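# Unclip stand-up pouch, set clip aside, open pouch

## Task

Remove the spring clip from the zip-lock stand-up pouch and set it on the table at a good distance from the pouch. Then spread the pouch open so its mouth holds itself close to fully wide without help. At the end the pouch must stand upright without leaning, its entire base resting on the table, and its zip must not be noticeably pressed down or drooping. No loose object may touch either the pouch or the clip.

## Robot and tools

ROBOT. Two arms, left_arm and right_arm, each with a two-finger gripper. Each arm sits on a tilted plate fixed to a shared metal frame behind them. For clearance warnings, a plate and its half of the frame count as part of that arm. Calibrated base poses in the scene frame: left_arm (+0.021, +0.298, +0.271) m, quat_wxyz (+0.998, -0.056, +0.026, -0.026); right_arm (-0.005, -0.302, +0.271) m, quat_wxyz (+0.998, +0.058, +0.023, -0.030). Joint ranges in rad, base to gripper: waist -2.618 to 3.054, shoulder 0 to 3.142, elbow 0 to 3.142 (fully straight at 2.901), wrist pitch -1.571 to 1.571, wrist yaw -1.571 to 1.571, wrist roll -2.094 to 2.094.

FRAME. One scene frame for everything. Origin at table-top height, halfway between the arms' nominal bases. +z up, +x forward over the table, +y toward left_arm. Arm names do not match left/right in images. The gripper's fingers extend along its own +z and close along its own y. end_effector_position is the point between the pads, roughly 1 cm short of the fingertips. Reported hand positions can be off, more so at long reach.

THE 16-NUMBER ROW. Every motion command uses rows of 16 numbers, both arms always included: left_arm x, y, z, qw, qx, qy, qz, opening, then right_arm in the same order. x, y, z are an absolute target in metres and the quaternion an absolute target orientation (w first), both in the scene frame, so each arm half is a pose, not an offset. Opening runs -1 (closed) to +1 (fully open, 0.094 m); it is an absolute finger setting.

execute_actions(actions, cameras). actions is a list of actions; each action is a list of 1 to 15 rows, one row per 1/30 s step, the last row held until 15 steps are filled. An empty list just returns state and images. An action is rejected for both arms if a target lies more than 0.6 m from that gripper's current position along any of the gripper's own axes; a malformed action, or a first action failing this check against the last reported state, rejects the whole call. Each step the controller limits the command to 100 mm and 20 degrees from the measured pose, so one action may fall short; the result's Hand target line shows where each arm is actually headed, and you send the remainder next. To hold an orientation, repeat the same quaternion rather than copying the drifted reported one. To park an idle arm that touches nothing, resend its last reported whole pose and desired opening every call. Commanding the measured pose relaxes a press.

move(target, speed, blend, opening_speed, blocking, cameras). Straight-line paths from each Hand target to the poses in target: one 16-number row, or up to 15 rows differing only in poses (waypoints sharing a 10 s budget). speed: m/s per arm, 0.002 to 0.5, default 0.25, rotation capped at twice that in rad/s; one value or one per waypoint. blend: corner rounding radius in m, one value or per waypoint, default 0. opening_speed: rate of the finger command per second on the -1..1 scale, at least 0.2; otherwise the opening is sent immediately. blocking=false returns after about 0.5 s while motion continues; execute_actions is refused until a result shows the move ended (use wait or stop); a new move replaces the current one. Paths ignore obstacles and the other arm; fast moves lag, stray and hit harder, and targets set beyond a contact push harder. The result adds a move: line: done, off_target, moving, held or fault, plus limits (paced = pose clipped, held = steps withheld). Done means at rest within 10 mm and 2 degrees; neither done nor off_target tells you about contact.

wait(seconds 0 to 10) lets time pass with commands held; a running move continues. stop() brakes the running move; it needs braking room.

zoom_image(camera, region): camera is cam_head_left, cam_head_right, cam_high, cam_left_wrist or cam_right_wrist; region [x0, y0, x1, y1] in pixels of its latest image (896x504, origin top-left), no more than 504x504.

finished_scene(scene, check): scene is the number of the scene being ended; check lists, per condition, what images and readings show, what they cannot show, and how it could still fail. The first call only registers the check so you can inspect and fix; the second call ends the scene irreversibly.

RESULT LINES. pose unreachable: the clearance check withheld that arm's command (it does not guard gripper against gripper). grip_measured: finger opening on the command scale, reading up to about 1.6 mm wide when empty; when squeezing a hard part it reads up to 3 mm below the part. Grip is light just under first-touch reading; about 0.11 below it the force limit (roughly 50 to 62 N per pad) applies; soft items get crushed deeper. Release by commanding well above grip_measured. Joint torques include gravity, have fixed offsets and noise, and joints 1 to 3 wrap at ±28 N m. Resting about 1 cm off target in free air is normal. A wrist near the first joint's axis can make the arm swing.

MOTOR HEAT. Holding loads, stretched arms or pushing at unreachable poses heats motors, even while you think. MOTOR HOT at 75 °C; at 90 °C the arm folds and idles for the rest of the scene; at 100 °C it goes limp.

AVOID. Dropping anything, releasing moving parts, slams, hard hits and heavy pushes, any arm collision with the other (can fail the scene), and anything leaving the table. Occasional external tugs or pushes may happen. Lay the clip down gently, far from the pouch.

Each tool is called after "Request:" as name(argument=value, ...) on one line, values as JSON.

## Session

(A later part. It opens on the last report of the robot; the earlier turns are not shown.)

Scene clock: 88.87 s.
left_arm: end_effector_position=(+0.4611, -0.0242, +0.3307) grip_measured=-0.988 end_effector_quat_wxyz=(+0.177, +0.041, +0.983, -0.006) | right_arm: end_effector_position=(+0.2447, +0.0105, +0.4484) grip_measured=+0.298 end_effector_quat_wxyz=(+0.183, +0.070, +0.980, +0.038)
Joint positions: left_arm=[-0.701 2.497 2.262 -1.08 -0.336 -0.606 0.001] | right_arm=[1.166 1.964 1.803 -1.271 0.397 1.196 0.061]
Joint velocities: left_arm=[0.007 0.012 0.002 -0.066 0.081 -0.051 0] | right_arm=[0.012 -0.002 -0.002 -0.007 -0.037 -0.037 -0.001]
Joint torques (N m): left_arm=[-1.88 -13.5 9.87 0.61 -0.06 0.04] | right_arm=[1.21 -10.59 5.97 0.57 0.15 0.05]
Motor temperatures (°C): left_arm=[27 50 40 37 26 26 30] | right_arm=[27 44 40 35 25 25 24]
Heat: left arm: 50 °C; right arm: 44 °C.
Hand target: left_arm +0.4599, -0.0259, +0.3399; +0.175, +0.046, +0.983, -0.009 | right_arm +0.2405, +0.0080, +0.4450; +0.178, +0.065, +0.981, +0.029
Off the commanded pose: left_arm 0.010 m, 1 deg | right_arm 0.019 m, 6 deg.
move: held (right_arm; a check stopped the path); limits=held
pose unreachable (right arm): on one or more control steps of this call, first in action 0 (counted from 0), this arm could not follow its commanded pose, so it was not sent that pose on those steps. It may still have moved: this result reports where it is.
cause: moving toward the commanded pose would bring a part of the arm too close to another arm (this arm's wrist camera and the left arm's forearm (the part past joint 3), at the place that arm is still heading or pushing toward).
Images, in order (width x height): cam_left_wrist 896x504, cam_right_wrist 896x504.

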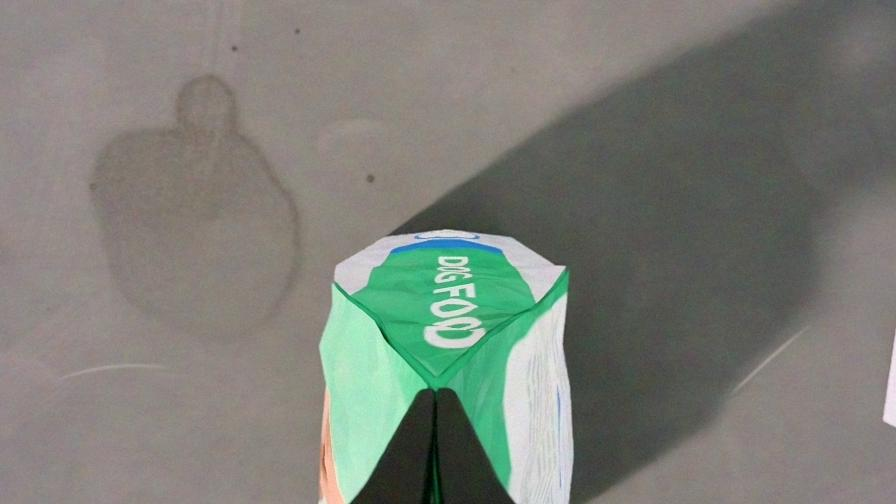

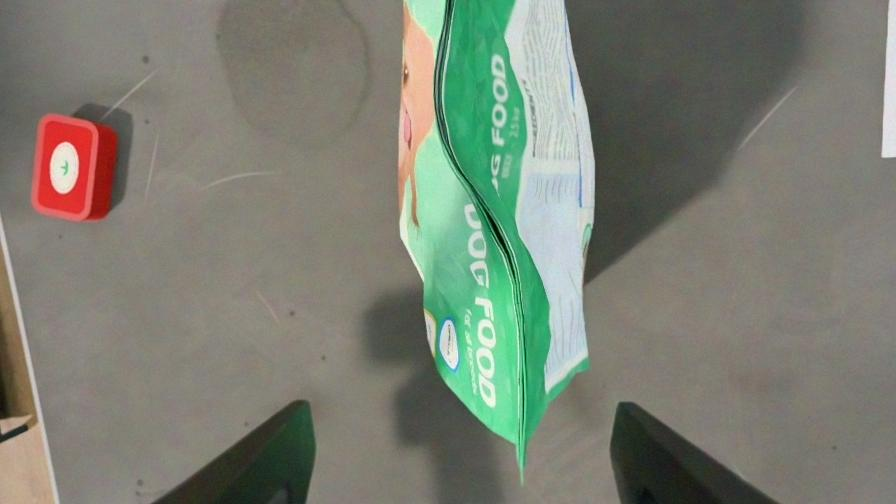

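Request:
execute_actions(actions=[])

Scene clock: 89.57 s.
left_arm: end_effector_position=(+0.4611, -0.0242, +0.3307) grip_measured=-0.988 end_effector_quat_wxyz=(+0.177, +0.041, +0.983, -0.006) | right_arm: end_effector_position=(+0.2447, +0.0105, +0.4484) grip_measured=+0.298 end_effector_quat_wxyz=(+0.183, +0.070, +0.980, +0.038)
Joint positions: left_arm=[-0.701 2.497 2.262 -1.08 -0.336 -0.606 0.001] | right_arm=[1.166 1.964 1.803 -1.271 0.397 1.196 0.061]
Joint velocities: left_arm=[0.012 -0.007 0.002 -0.007 -0.007 -0.051 -0.001] | right_arm=[-0.002 -0.007 0.012 0.007 -0.007 -0.051 0]
Joint torques (N m): left_arm=[-1.85 -13.49 9.94 0.6 -0.05 0.05] | right_arm=[1.18 -10.63 5.98 0.57 0.15 0.05]
Motor temperatures (°C): left_arm=[27 50 40 37 26 26 30] | right_arm=[27 45 40 35 25 25 24]
Heat: left arm: 50 °C; right arm: 45 °C.
Hand target: left_arm +0.4599, -0.0259, +0.3399; +0.175, +0.046, +0.983, -0.009 | right_arm +0.2405, +0.0080, +0.4450; +0.178, +0.065, +0.981, +0.029
Tool commands: left_gripper/opening=-1.0 right_gripper/opening=+0.3
Off the commanded pose: left_arm 0.010 m, 1 deg | right_arm 0.019 m, 6 deg.

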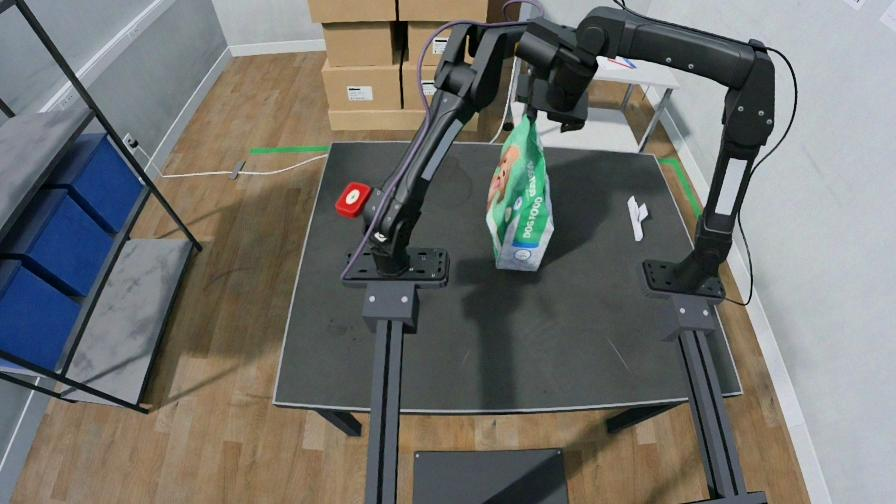

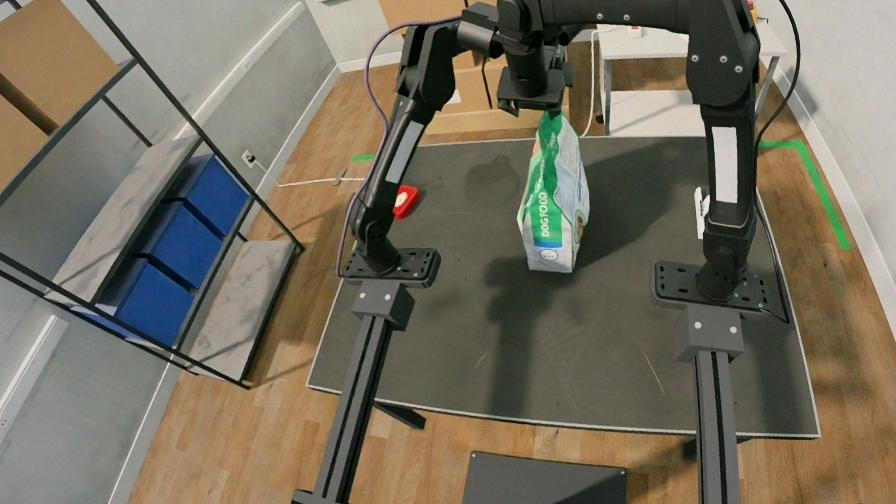

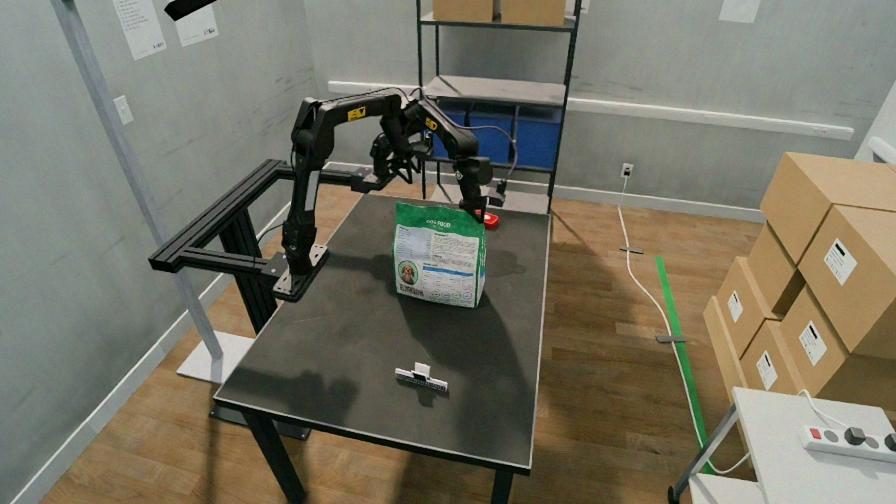

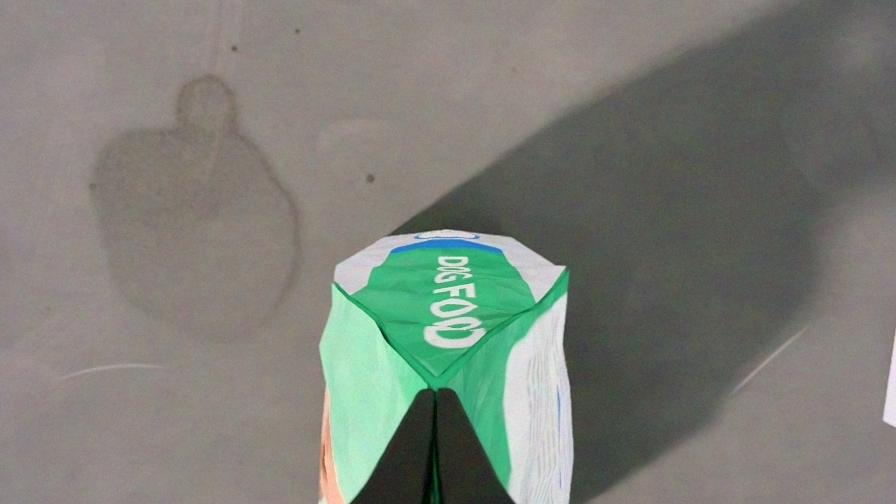

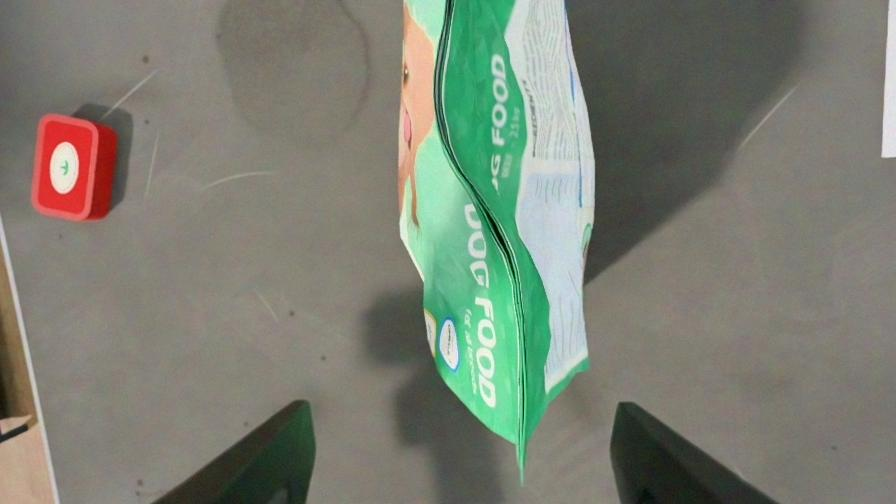

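Request:
zoom_image(camera="cam_right_wrist", region=[380, 0, 660, 260])

Request:
zoom_image(camera="cam_right_wrist", region=[400, 200, 660, 500])

Request:
zoom_image(camera="cam_high", region=[370, 180, 520, 320])

Scaled by 1.800 from the camera's 896x504 image, which has a finer 1280x720 frame.

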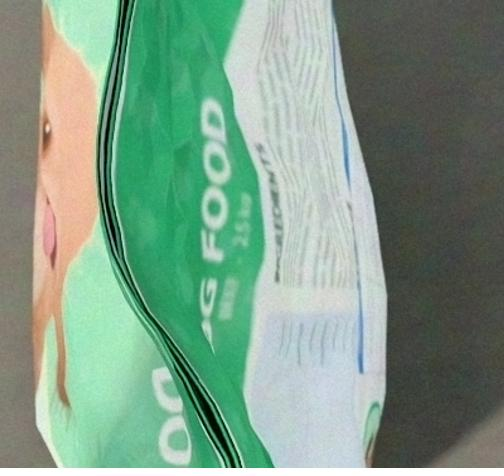

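Scaled by 1.680 from the camera's 896x504 image, which has a finer 1280x720 frame.

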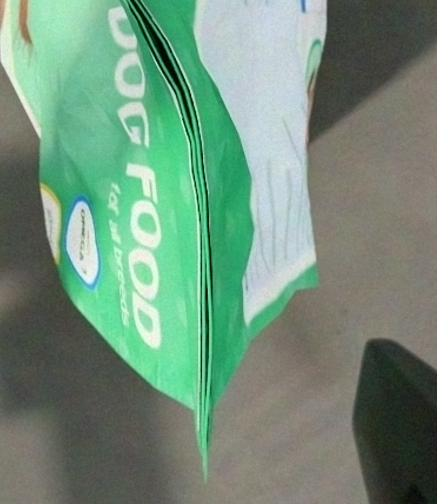

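Scaled by 3.360 from the camera's 896x504 image, which has a finer 1280x720 frame.

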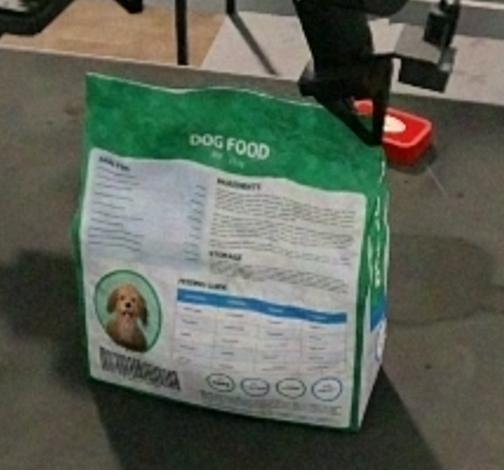

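Request:
move(target=[0.447,-0.026,0.34,0.174,0.0454,0.983,-0.008,-1,0.2405,0.008,0.445,0.178,0.065,0.981,0.029,0.3], speed=0.03, cameras=["cam_right_wrist"])

Request:
zoom_image(camera="cam_right_wrist", region=[380, 0, 660, 260])

Request:
zoom_image(camera="cam_right_wrist", region=[430, 200, 590, 360])

Scene clock: 91.53 s.
left_arm: end_effector_position=(+0.4604, -0.0245, +0.3283) grip_measured=-0.988 end_effector_quat_wxyz=(+0.179, +0.037, +0.983, -0.007) | right_arm: end_effector_position=(+0.2447, +0.0105, +0.4484) grip_measured=+0.298 end_effector_quat_wxyz=(+0.183, +0.070, +0.980, +0.038)
Joint positions: left_arm=[-0.702 2.489 2.237 -1.059 -0.337 -0.614 0.001] | right_arm=[1.166 1.964 1.803 -1.271 0.397 1.196 0.061]
Joint velocities: left_arm=[-0.012 -0.002 0.002 -0.051 -0.051 -0.022 -0.001] | right_arm=[-0.002 -0.002 -0.007 -0.007 0.007 -0.022 0.001]
Joint torques (N m): left_arm=[-3.19 -17.1 4.07 0.77 -0.08 -0.04] | right_arm=[1.18 -10.67 5.97 0.57 0.14 0.04]
Motor temperatures (°C): left_arm=[27 51 40 37 26 26 30] | right_arm=[27 45 39 35 25 25 24]
Heat: left arm: 51 °C; right arm: 45 °C.
Hand target: left_arm +0.4475, -0.0261, +0.3397; +0.174, +0.046, +0.984, -0.008 | right_arm +0.2406, +0.0080, +0.4451; +0.178, +0.065, +0.981, +0.029
Off the commanded pose: left_arm 0.018 m, 1 deg | right_arm 0.006 m, 1 deg.
move: off_target (left_arm)
Images, in order (width x height): cam_right_wrist 896x504.

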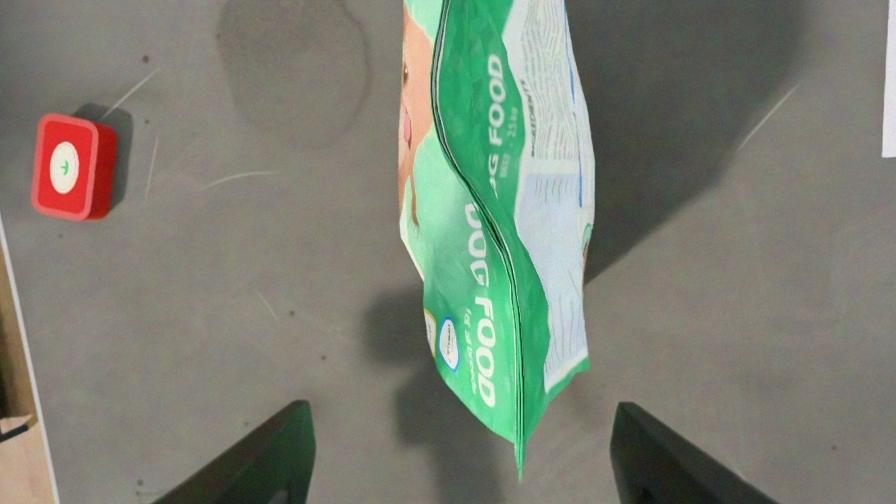

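Scaled by 1.800 from the camera's 896x504 image, which has a finer 1280x720 frame.

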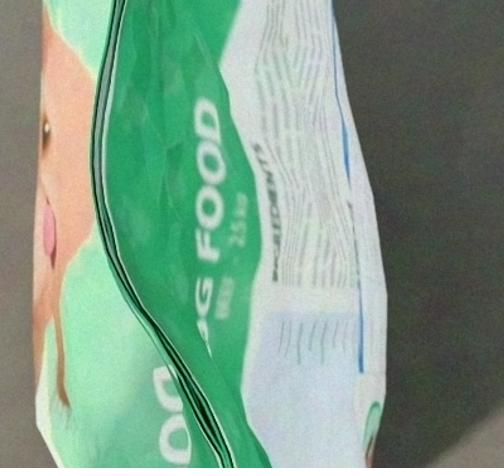

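Scaled by 3.150 from the camera's 896x504 image, which has a finer 1280x720 frame.

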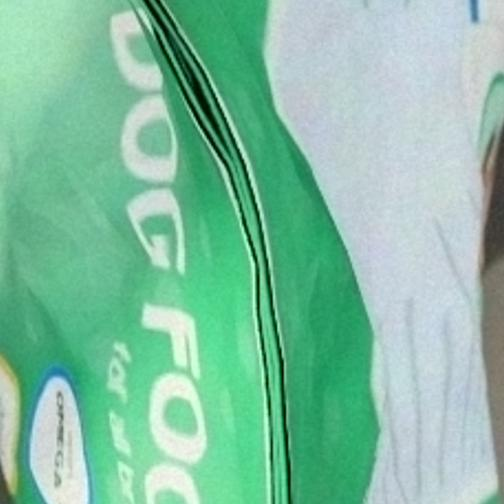

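Request:
move(target=[0.456,-0.026,0.34,0.174,0.0454,0.983,-0.008,-0.3,0.2405,0.008,0.445,0.178,0.065,0.981,0.029,0.3], speed=0.05, opening_speed=0.5, cameras=["cam_left_wrist"])

Request:
move(target=[[0.456,-0.026,0.42,0.174,0.0454,0.983,-0.008,-0.3,0.2405,0.008,0.445,0.174,0.0454,0.983,-0.008,0.3],[0.44,0.25,0.44,0.174,0.0454,0.983,-0.008,-0.3,0.2405,0.008,0.445,0.174,0.0454,0.983,-0.008,0.3]], speed=0.15, cameras=["cam_left_wrist","cam_right_wrist","cam_high"])

Scene clock: 94.33 s.
left_arm: end_effector_position=(+0.4523, -0.0203, +0.3258) grip_measured=-0.303 end_effector_quat_wxyz=(+0.163, +0.044, +0.986, +0.003) | right_arm: end_effector_position=(+0.2446, +0.0105, +0.4484) grip_measured=+0.298 end_effector_quat_wxyz=(+0.182, +0.070, +0.980, +0.038)
Joint positions: left_arm=[-0.704 2.489 2.236 -1.098 -0.332 -0.612 0.033] | right_arm=[1.166 1.964 1.803 -1.271 0.396 1.196 0.061]
Joint velocities: left_arm=[-0.002 -0.002 -0.002 -0.037 0.022 0.007 0] | right_arm=[0.017 0.002 -0.017 0.066 0.022 -0.007 -0.002]
Joint torques (N m): left_arm=[-2.02 -14.17 9.31 0.84 -0.11 0.05] | right_arm=[1.16 -10.65 5.96 0.57 0.15 0.03]
Motor temperatures (°C): left_arm=[27 50 40 37 26 26 30] | right_arm=[27 46 39 35 25 25 24]
Heat: left arm: 50 °C; right arm: 46 °C.
Hand target: left_arm +0.4558, -0.0258, +0.3401; +0.175, +0.045, +0.984, -0.008 | right_arm +0.2406, +0.0079, +0.4451; +0.178, +0.065, +0.981, +0.029
Off the commanded pose: left_arm 0.016 m, 2 deg | right_arm 0.006 m, 1 deg.
move: off_target (left_arm)
Images, in order (width x height): cam_left_wrist 896x504.

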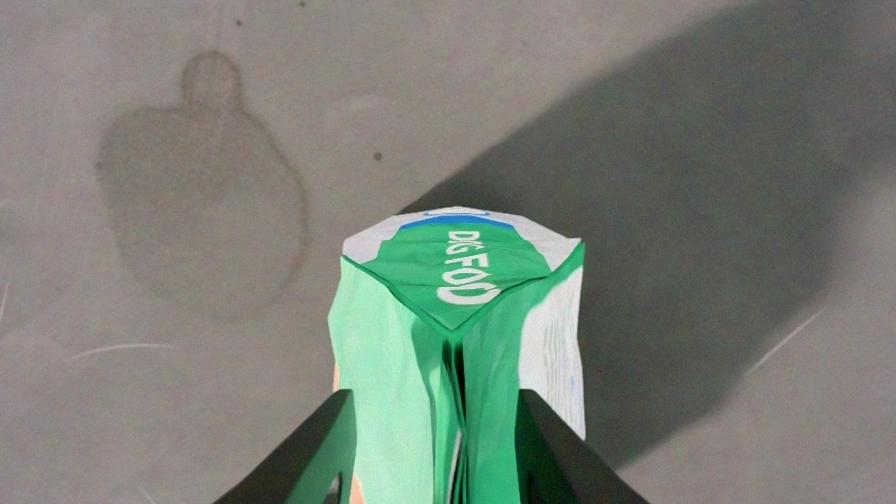

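Scene clock: 95.13 s.
left_arm: end_effector_position=(+0.4714, -0.0276, +0.4172) grip_measured=-0.303 end_effector_quat_wxyz=(+0.215, +0.030, +0.975, -0.043) | right_arm: end_effector_position=(+0.2424, +0.0078, +0.4452) grip_measured=+0.298 end_effector_quat_wxyz=(+0.173, +0.061, +0.983, +0.015)
Joint positions: left_arm=[-0.709 2.505 2.595 -1.296 -0.33 -0.612 0.033] | right_arm=[1.166 1.998 1.845 -1.329 0.396 1.191 0.061]
Joint velocities: left_arm=[-0.017 0.012 -0.022 0.037 -0.037 -0.051 0] | right_arm=[0.002 -0.002 -0.007 -0.081 -0.066 0.095 0]
Joint torques (N m): left_arm=[-1.44 -13.16 5.15 1.19 -0.12 0] | right_arm=[0.79 -11.04 6.61 0.6 0.16 0.03]
Motor temperatures (°C): left_arm=[27 50 40 37 26 26 30] | right_arm=[27 46 39 35 25 25 24]
Heat: left arm: 50 °C; right arm: 46 °C.
Hand target: left_arm +0.4697, -0.0267, +0.4126; +0.210, +0.032, +0.976, -0.039 | right_arm +0.2424, +0.0073, +0.4453; +0.173, +0.061, +0.983, +0.015
Off the commanded pose: left_arm 0.280 m, 7 deg | right_arm 0.002 m, 3 deg.
move: held (left_arm, right_arm; a check stopped the path); path passed 0 of 2 targets; limits=held
pose unreachable (left arm): on one or more control steps of this call, first in action 0 (counted from 0), this arm could not follow its commanded pose, so it was not sent that pose on those steps. It may still have moved: this result reports where it is.
cause: moving toward the commanded pose would bring a part of the arm too close to another arm (this arm's forearm (the part past joint 3) and the right arm's wrist (the part past joint 4), along the way the arms are being sent, or toward where that arm still pushes).
pose unreachable (right arm): on one or more control steps of this call, first in action 0 (counted from 0), this arm could not follow its commanded pose, so it was not sent that pose on those steps. It may still have moved: this result reports where it is.
cause: moving toward the commanded pose would bring a part of the arm too close to another arm (this arm's wrist (the part past joint 4) and the left arm's forearm (the part past joint 3), along the way the arms are being sent, or toward where that arm still pushes).
Images, in order (width x height): cam_high 896x504, cam_left_wrist 896x504, cam_right_wrist 896x504.

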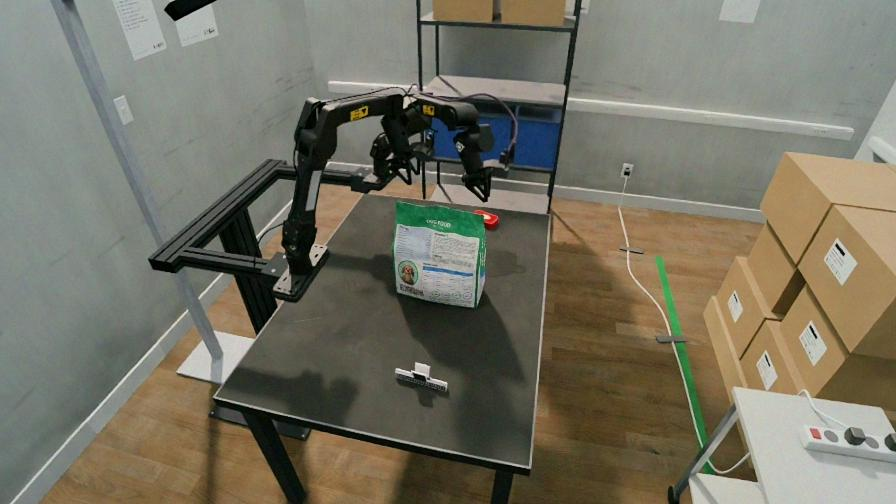

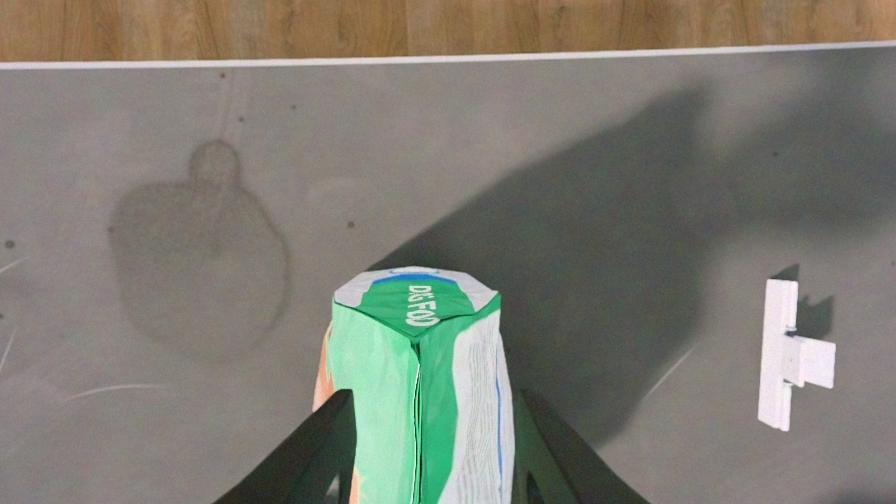

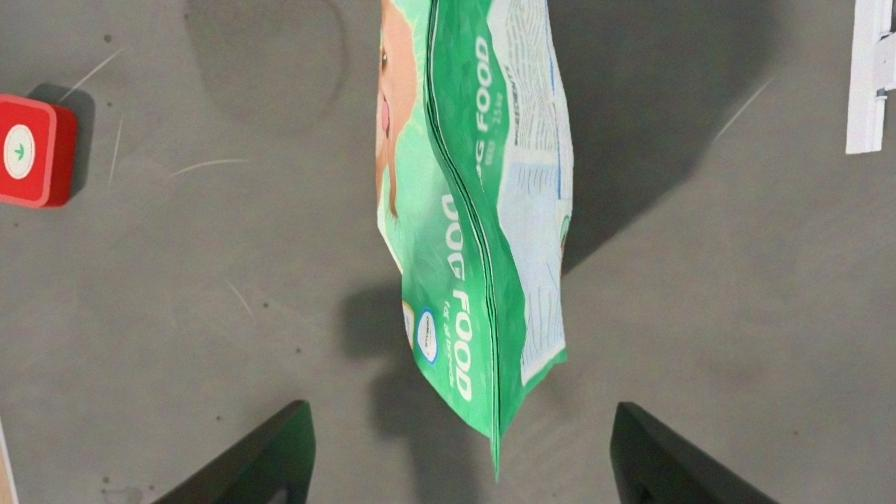

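Request:
move(target=[[0.4697,-0.0267,0.4126,0.210,0.032,0.976,-0.039,-0.3,0.24,-0.2,0.47,0.173,0.061,0.983,0.015,0.3],[0.46,0.25,0.44,0.174,0.0454,0.983,-0.008,-0.3,0.24,-0.2,0.47,0.173,0.061,0.983,0.015,0.3]], speed=0.15, cameras=["cam_head_right","cam_high"])

Request:
move(target=[0.46,0.25,0.44,0.174,0.0454,0.983,-0.008,-0.3,0.26,0.0,0.47,0.174,0.0454,0.983,-0.008,0.3], speed=0.15, cameras=["cam_right_wrist"])

Request:
zoom_image(camera="cam_right_wrist", region=[360, 0, 620, 250])

Request:
zoom_image(camera="cam_right_wrist", region=[360, 200, 620, 450])

Scene clock: 99.50 s.
left_arm: end_effector_position=(+0.4704, +0.2515, +0.4346) grip_measured=-0.303 end_effector_quat_wxyz=(+0.172, +0.040, +0.984, -0.005) | right_arm: end_effector_position=(+0.2468, -0.1974, +0.4712) grip_measured=+0.298 end_effector_quat_wxyz=(+0.175, +0.063, +0.983, +0.015)
Joint positions: left_arm=[-0.162 1.895 1.821 -1.118 -0.161 -0.083 0.033] | right_arm=[0.751 1.354 1.322 -1.29 0.328 0.756 0.061]
Joint velocities: left_arm=[-0.002 -0.002 0.007 -0.037 0.022 -0.022 0] | right_arm=[-0.002 -0.007 -0.007 -0.022 -0.007 -0.081 0]
Joint torques (N m): left_arm=[-1.4 -12.53 4.49 1.06 0.08 0.06] | right_arm=[0.14 -5.86 5.91 0.78 0.06 -0.05]
Motor temperatures (°C): left_arm=[27 50 39 37 26 26 30] | right_arm=[27 45 39 35 25 25 24]
Heat: left arm: 50 °C; right arm: 45 °C.
Hand target: left_arm +0.4625, +0.2506, +0.4407; +0.173, +0.045, +0.984, -0.010 | right_arm +0.2435, -0.2006, +0.4707; +0.172, +0.061, +0.983, +0.015
Off the commanded pose: left_arm 0.012 m, 1 deg | right_arm 0.007 m, 0 deg.
move: off_target (left_arm)
Images, in order (width x height): cam_head_right 896x504, cam_high 896x504.

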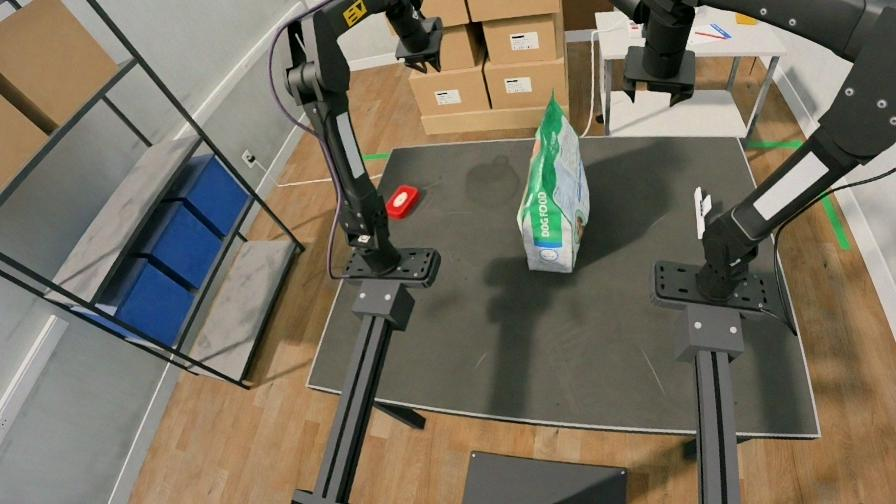

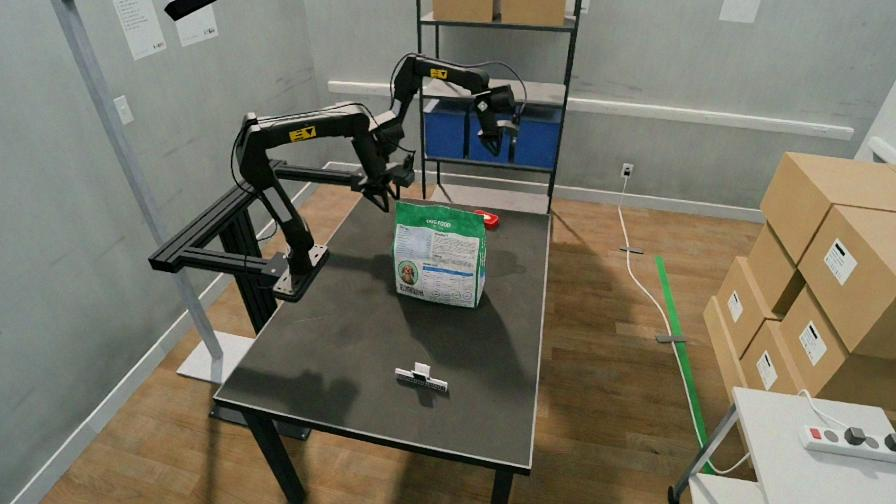

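Scene clock: 101.67 s.
left_arm: end_effector_position=(+0.4662, +0.2520, +0.4312) grip_measured=-0.303 end_effector_quat_wxyz=(+0.167, +0.041, +0.985, -0.004) | right_arm: end_effector_position=(+0.2537, +0.0002, +0.4680) grip_measured=+0.298 end_effector_quat_wxyz=(+0.167, +0.044, +0.985, +0.000)
Joint positions: left_arm=[-0.162 1.888 1.802 -1.118 -0.161 -0.083 0.033] | right_arm=[1.137 2.043 2.01 -1.466 0.393 1.133 0.061]
Joint velocities: left_arm=[-0.022 0.017 -0.002 0.022 0.037 0.007 0] | right_arm=[0.012 -0.002 -0.012 -0.007 0.022 -0.007 0]
Joint torques (N m): left_arm=[-1.73 -12.75 4.55 1.1 0.02 0.02] | right_arm=[1.14 -9.94 8.5 0.43 0.38 0.08]
Motor temperatures (°C): left_arm=[27 50 39 36 26 26 30] | right_arm=[27 45 39 34 25 25 24]
Heat: left arm: 50 °C; right arm: 45 °C.
Hand target: left_arm +0.4602, +0.2501, +0.4399; +0.174, +0.045, +0.984, -0.008 | right_arm +0.2565, +0.0006, +0.4692; +0.175, +0.045, +0.983, -0.007
Off the commanded pose: left_arm 0.011 m, 1 deg | right_arm 0.007 m, 1 deg.
move: off_target (left_arm)
Images, in order (width x height): cam_right_wrist 896x504.

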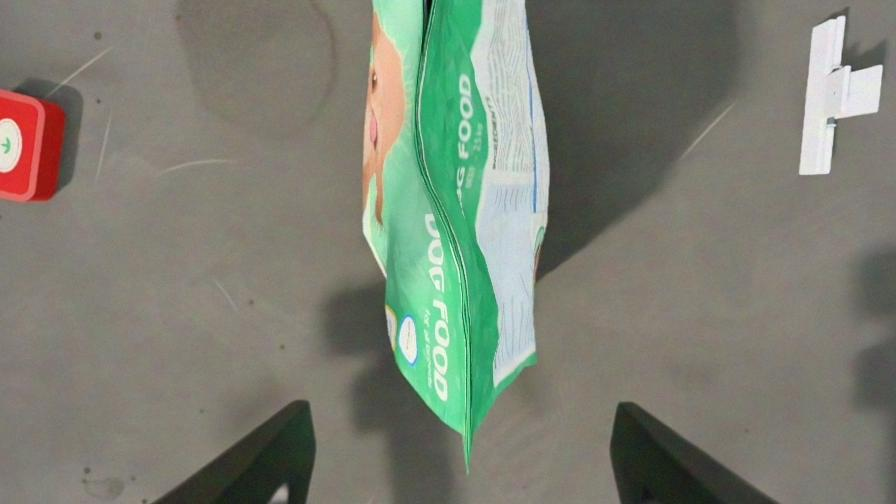

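Scaled by 1.938 from the camera's 896x504 image, which has a finer 1280x720 frame.

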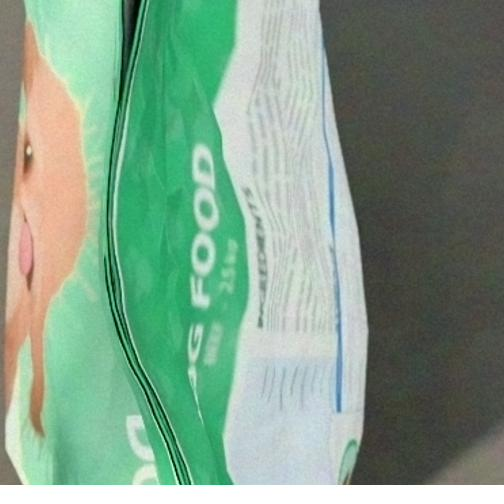

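Scaled by 1.938 from the camera's 896x504 image, which has a finer 1280x720 frame.

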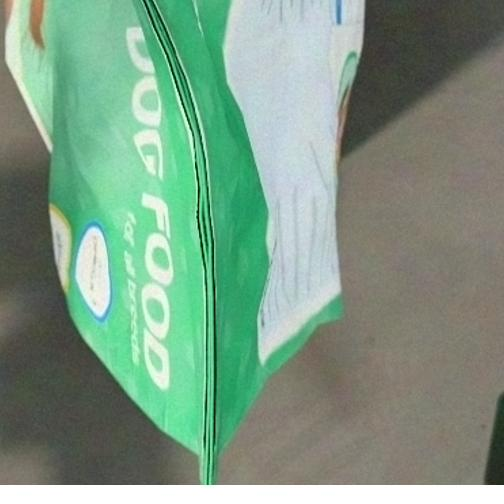

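Request:
move(target=[0.46,0.25,0.44,0.174,0.0454,0.983,-0.008,-0.3,0.34,0.0,0.45,0.174,0.0454,0.983,-0.008,0.3], speed=0.15, cameras=["cam_right_wrist"])

Request:
zoom_image(camera="cam_right_wrist", region=[360, 30, 580, 240])

Request:
zoom_image(camera="cam_right_wrist", region=[360, 200, 580, 410])

Scene clock: 103.20 s.
left_arm: end_effector_position=(+0.4662, +0.2520, +0.4312) grip_measured=-0.303 end_effector_quat_wxyz=(+0.167, +0.041, +0.985, -0.004) | right_arm: end_effector_position=(+0.3393, -0.0012, +0.4527) grip_measured=+0.298 end_effector_quat_wxyz=(+0.175, +0.051, +0.983, -0.002)
Joint positions: left_arm=[-0.162 1.888 1.802 -1.118 -0.161 -0.083 0.033] | right_arm=[0.966 2.233 2.255 -1.446 0.393 0.961 0.061]
Joint velocities: left_arm=[0.012 -0.017 0.002 0.066 -0.037 0.007 -0.001] | right_arm=[-0.012 0.002 -0.017 -0.066 -0.051 -0.051 0.001]
Joint torques (N m): left_arm=[-1.77 -12.72 4.56 1.1 0.02 0.04] | right_arm=[1.32 -11.44 8.53 0.55 0.18 -0.04]
Motor temperatures (°C): left_arm=[27 49 39 36 26 26 30] | right_arm=[27 45 39 34 25 25 24]
Heat: left arm: 49 °C; right arm: 45 °C.
Hand target: left_arm +0.4602, +0.2501, +0.4398; +0.174, +0.045, +0.984, -0.008 | right_arm +0.3398, +0.0011, +0.4497; +0.174, +0.046, +0.984, -0.008
Off the commanded pose: left_arm 0.011 m, 1 deg | right_arm 0.003 m, 1 deg.
move: off_target (left_arm)
Images, in order (width x height): cam_right_wrist 896x504.

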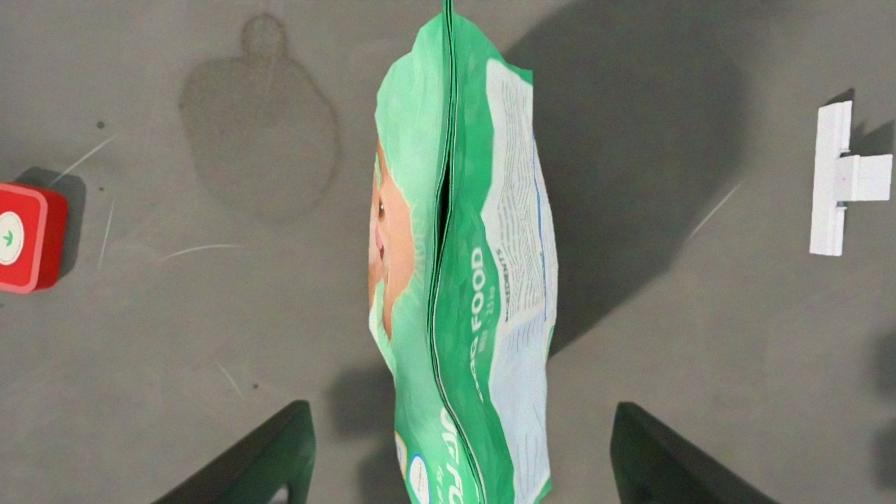

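Scaled by 2.291 from the camera's 896x504 image, which has a finer 1280x720 frame.

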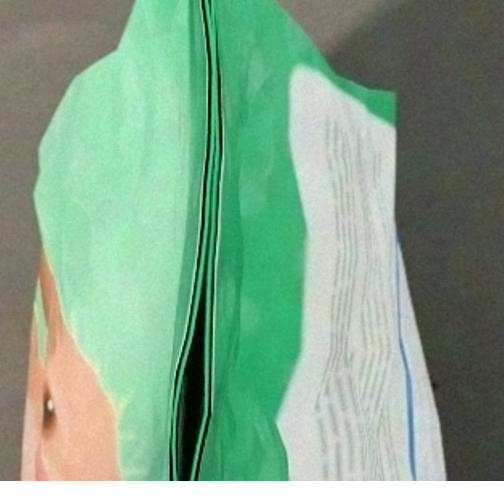

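Scaled by 2.291 from the camera's 896x504 image, which has a finer 1280x720 frame.

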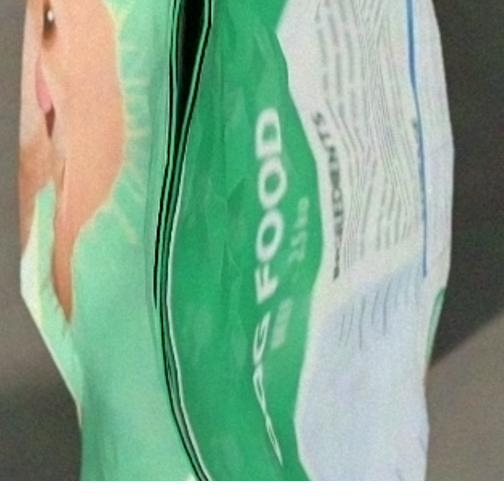

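Request:
move(target=[0.46,0.25,0.44,0.174,0.0454,0.983,-0.008,-0.3,0.395,-0.018,0.42,0.156,0.089,0.952,0.247,-0.36], speed=0.1, cameras=["cam_right_wrist","cam_high","cam_head_right"])

Request:
zoom_image(camera="cam_right_wrist", region=[280, 200, 640, 500])

Scene clock: 107.33 s.
left_arm: end_effector_position=(+0.4662, +0.2520, +0.4312) grip_measured=-0.303 end_effector_quat_wxyz=(+0.167, +0.041, +0.985, -0.004) | right_arm: end_effector_position=(+0.3963, -0.0149, +0.4027) grip_measured=-0.358 end_effector_quat_wxyz=(+0.143, +0.094, +0.958, +0.231)
Joint positions: left_arm=[-0.162 1.888 1.802 -1.118 -0.161 -0.083 0.033] | right_arm=[0.693 1.997 1.654 -0.736 -0.044 0.81 0.03]
Joint velocities: left_arm=[0.002 -0.012 -0.007 -0.007 -0.022 -0.051 -0.001] | right_arm=[-0.007 0.012 -0.007 -0.022 -0.037 0.007 0]
Joint torques (N m): left_arm=[-1.77 -12.72 4.57 1.11 0.02 0.03] | right_arm=[0.92 -15.79 6.38 1.45 -0.21 -0.06]
Motor temperatures (°C): left_arm=[27 49 39 36 26 26 30] | right_arm=[27 48 39 34 25 25 24]
Heat: left arm: 49 °C; right arm: 48 °C.
Hand target: left_arm +0.4602, +0.2501, +0.4398; +0.174, +0.045, +0.984, -0.008 | right_arm +0.3960, -0.0167, +0.4198; +0.156, +0.090, +0.952, +0.247
Off the commanded pose: left_arm 0.011 m, 1 deg | right_arm 0.018 m, 3 deg.
move: off_target (left_arm, right_arm)
Images, in order (width x height): cam_head_right 896x504, cam_high 896x504, cam_right_wrist 896x504.

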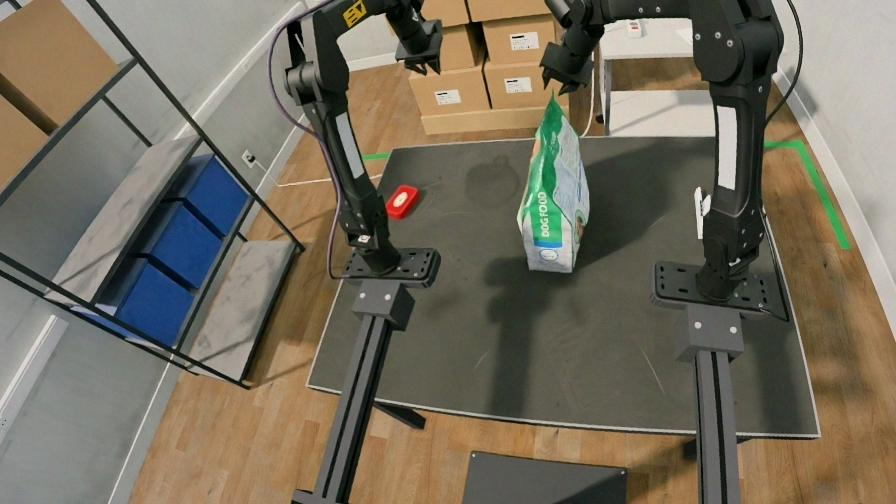

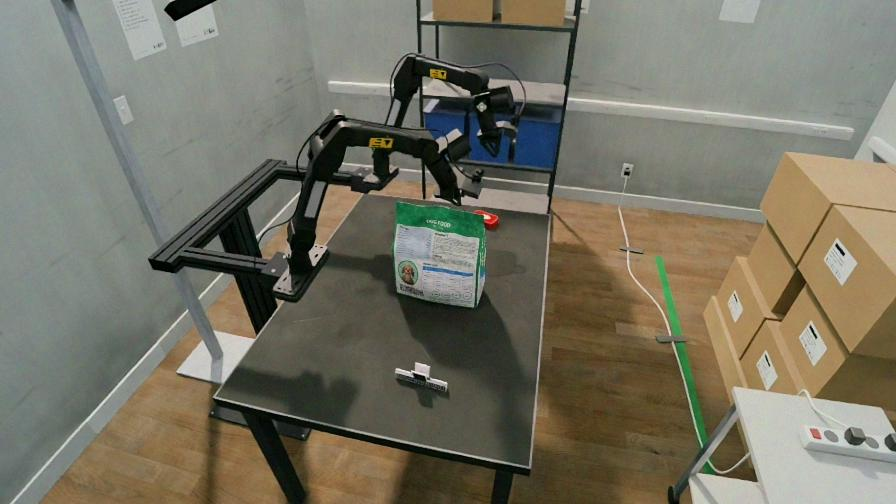

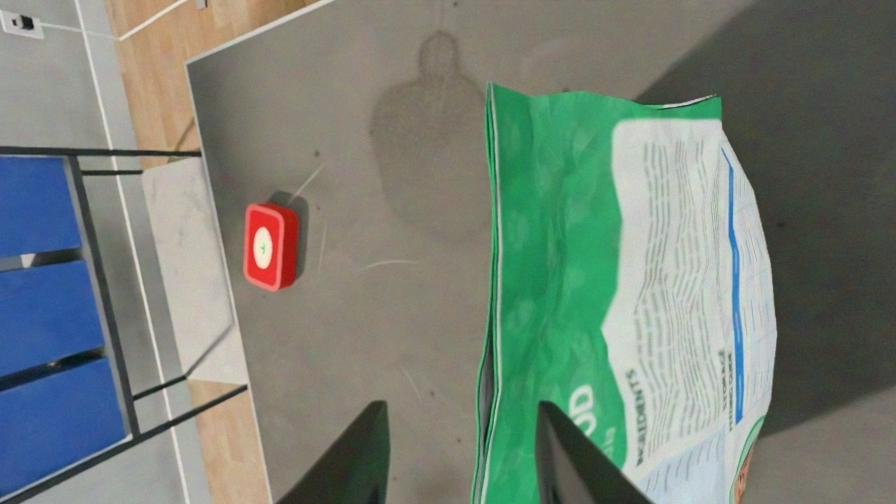

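Scaled by 1.400 from the camera's 896x504 image, which has a finer 1280x720 frame.

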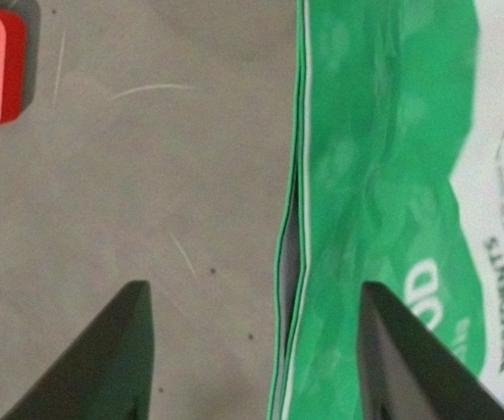

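Request:
move(target=[0.46,0.25,0.44,0.174,0.0454,0.983,-0.008,-0.3,0.380,-0.015,0.376,0.156,0.089,0.952,0.247,-0.36], speed=0.06, cameras=["cam_right_wrist"])

Request:
zoom_image(camera="cam_right_wrist", region=[320, 300, 600, 504])

Scene clock: 109.57 s.
left_arm: end_effector_position=(+0.4662, +0.2520, +0.4312) grip_measured=-0.303 end_effector_quat_wxyz=(+0.167, +0.041, +0.985, -0.004) | right_arm: end_effector_position=(+0.3825, -0.0185, +0.3589) grip_measured=-0.358 end_effector_quat_wxyz=(+0.144, +0.094, +0.957, +0.232)
Joint positions: left_arm=[-0.162 1.888 1.802 -1.118 -0.161 -0.083 0.033] | right_arm=[0.693 1.972 1.441 -0.545 -0.045 0.81 0.03]
Joint velocities: left_arm=[-0.022 -0.002 -0.007 -0.066 -0.007 -0.081 0.001] | right_arm=[-0.007 0.007 -0.007 -0.037 -0.051 0.007 -0.001]
Joint torques (N m): left_arm=[-1.74 -12.74 4.55 1.12 0.02 0.03] | right_arm=[1.87 -15.27 6.37 1.46 -0.16 0.05]
Motor temperatures (°C): left_arm=[27 49 39 36 26 26 30] | right_arm=[27 49 39 35 25 25 24]
Heat: left arm: 49 °C; right arm: 49 °C.
Hand target: left_arm +0.4602, +0.2501, +0.4398; +0.174, +0.045, +0.984, -0.008 | right_arm +0.3803, -0.0151, +0.3758; +0.156, +0.089, +0.952, +0.247
Off the commanded pose: left_arm 0.011 m, 1 deg | right_arm 0.018 m, 2 deg.
move: off_target (left_arm, right_arm)
Images, in order (width x height): cam_right_wrist 896x504.

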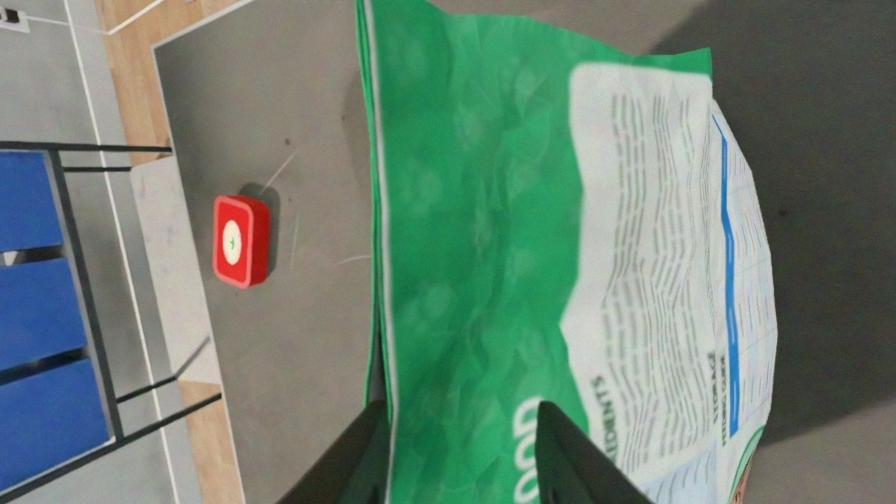

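Scaled by 1.800 from the camera's 896x504 image, which has a finer 1280x720 frame.

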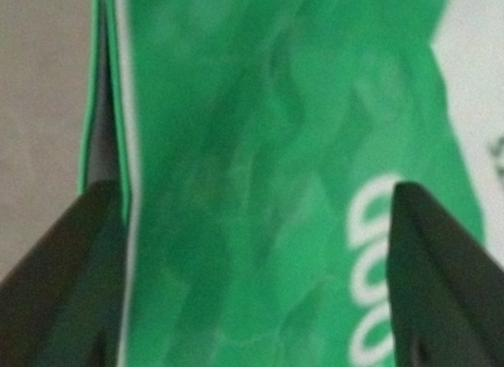

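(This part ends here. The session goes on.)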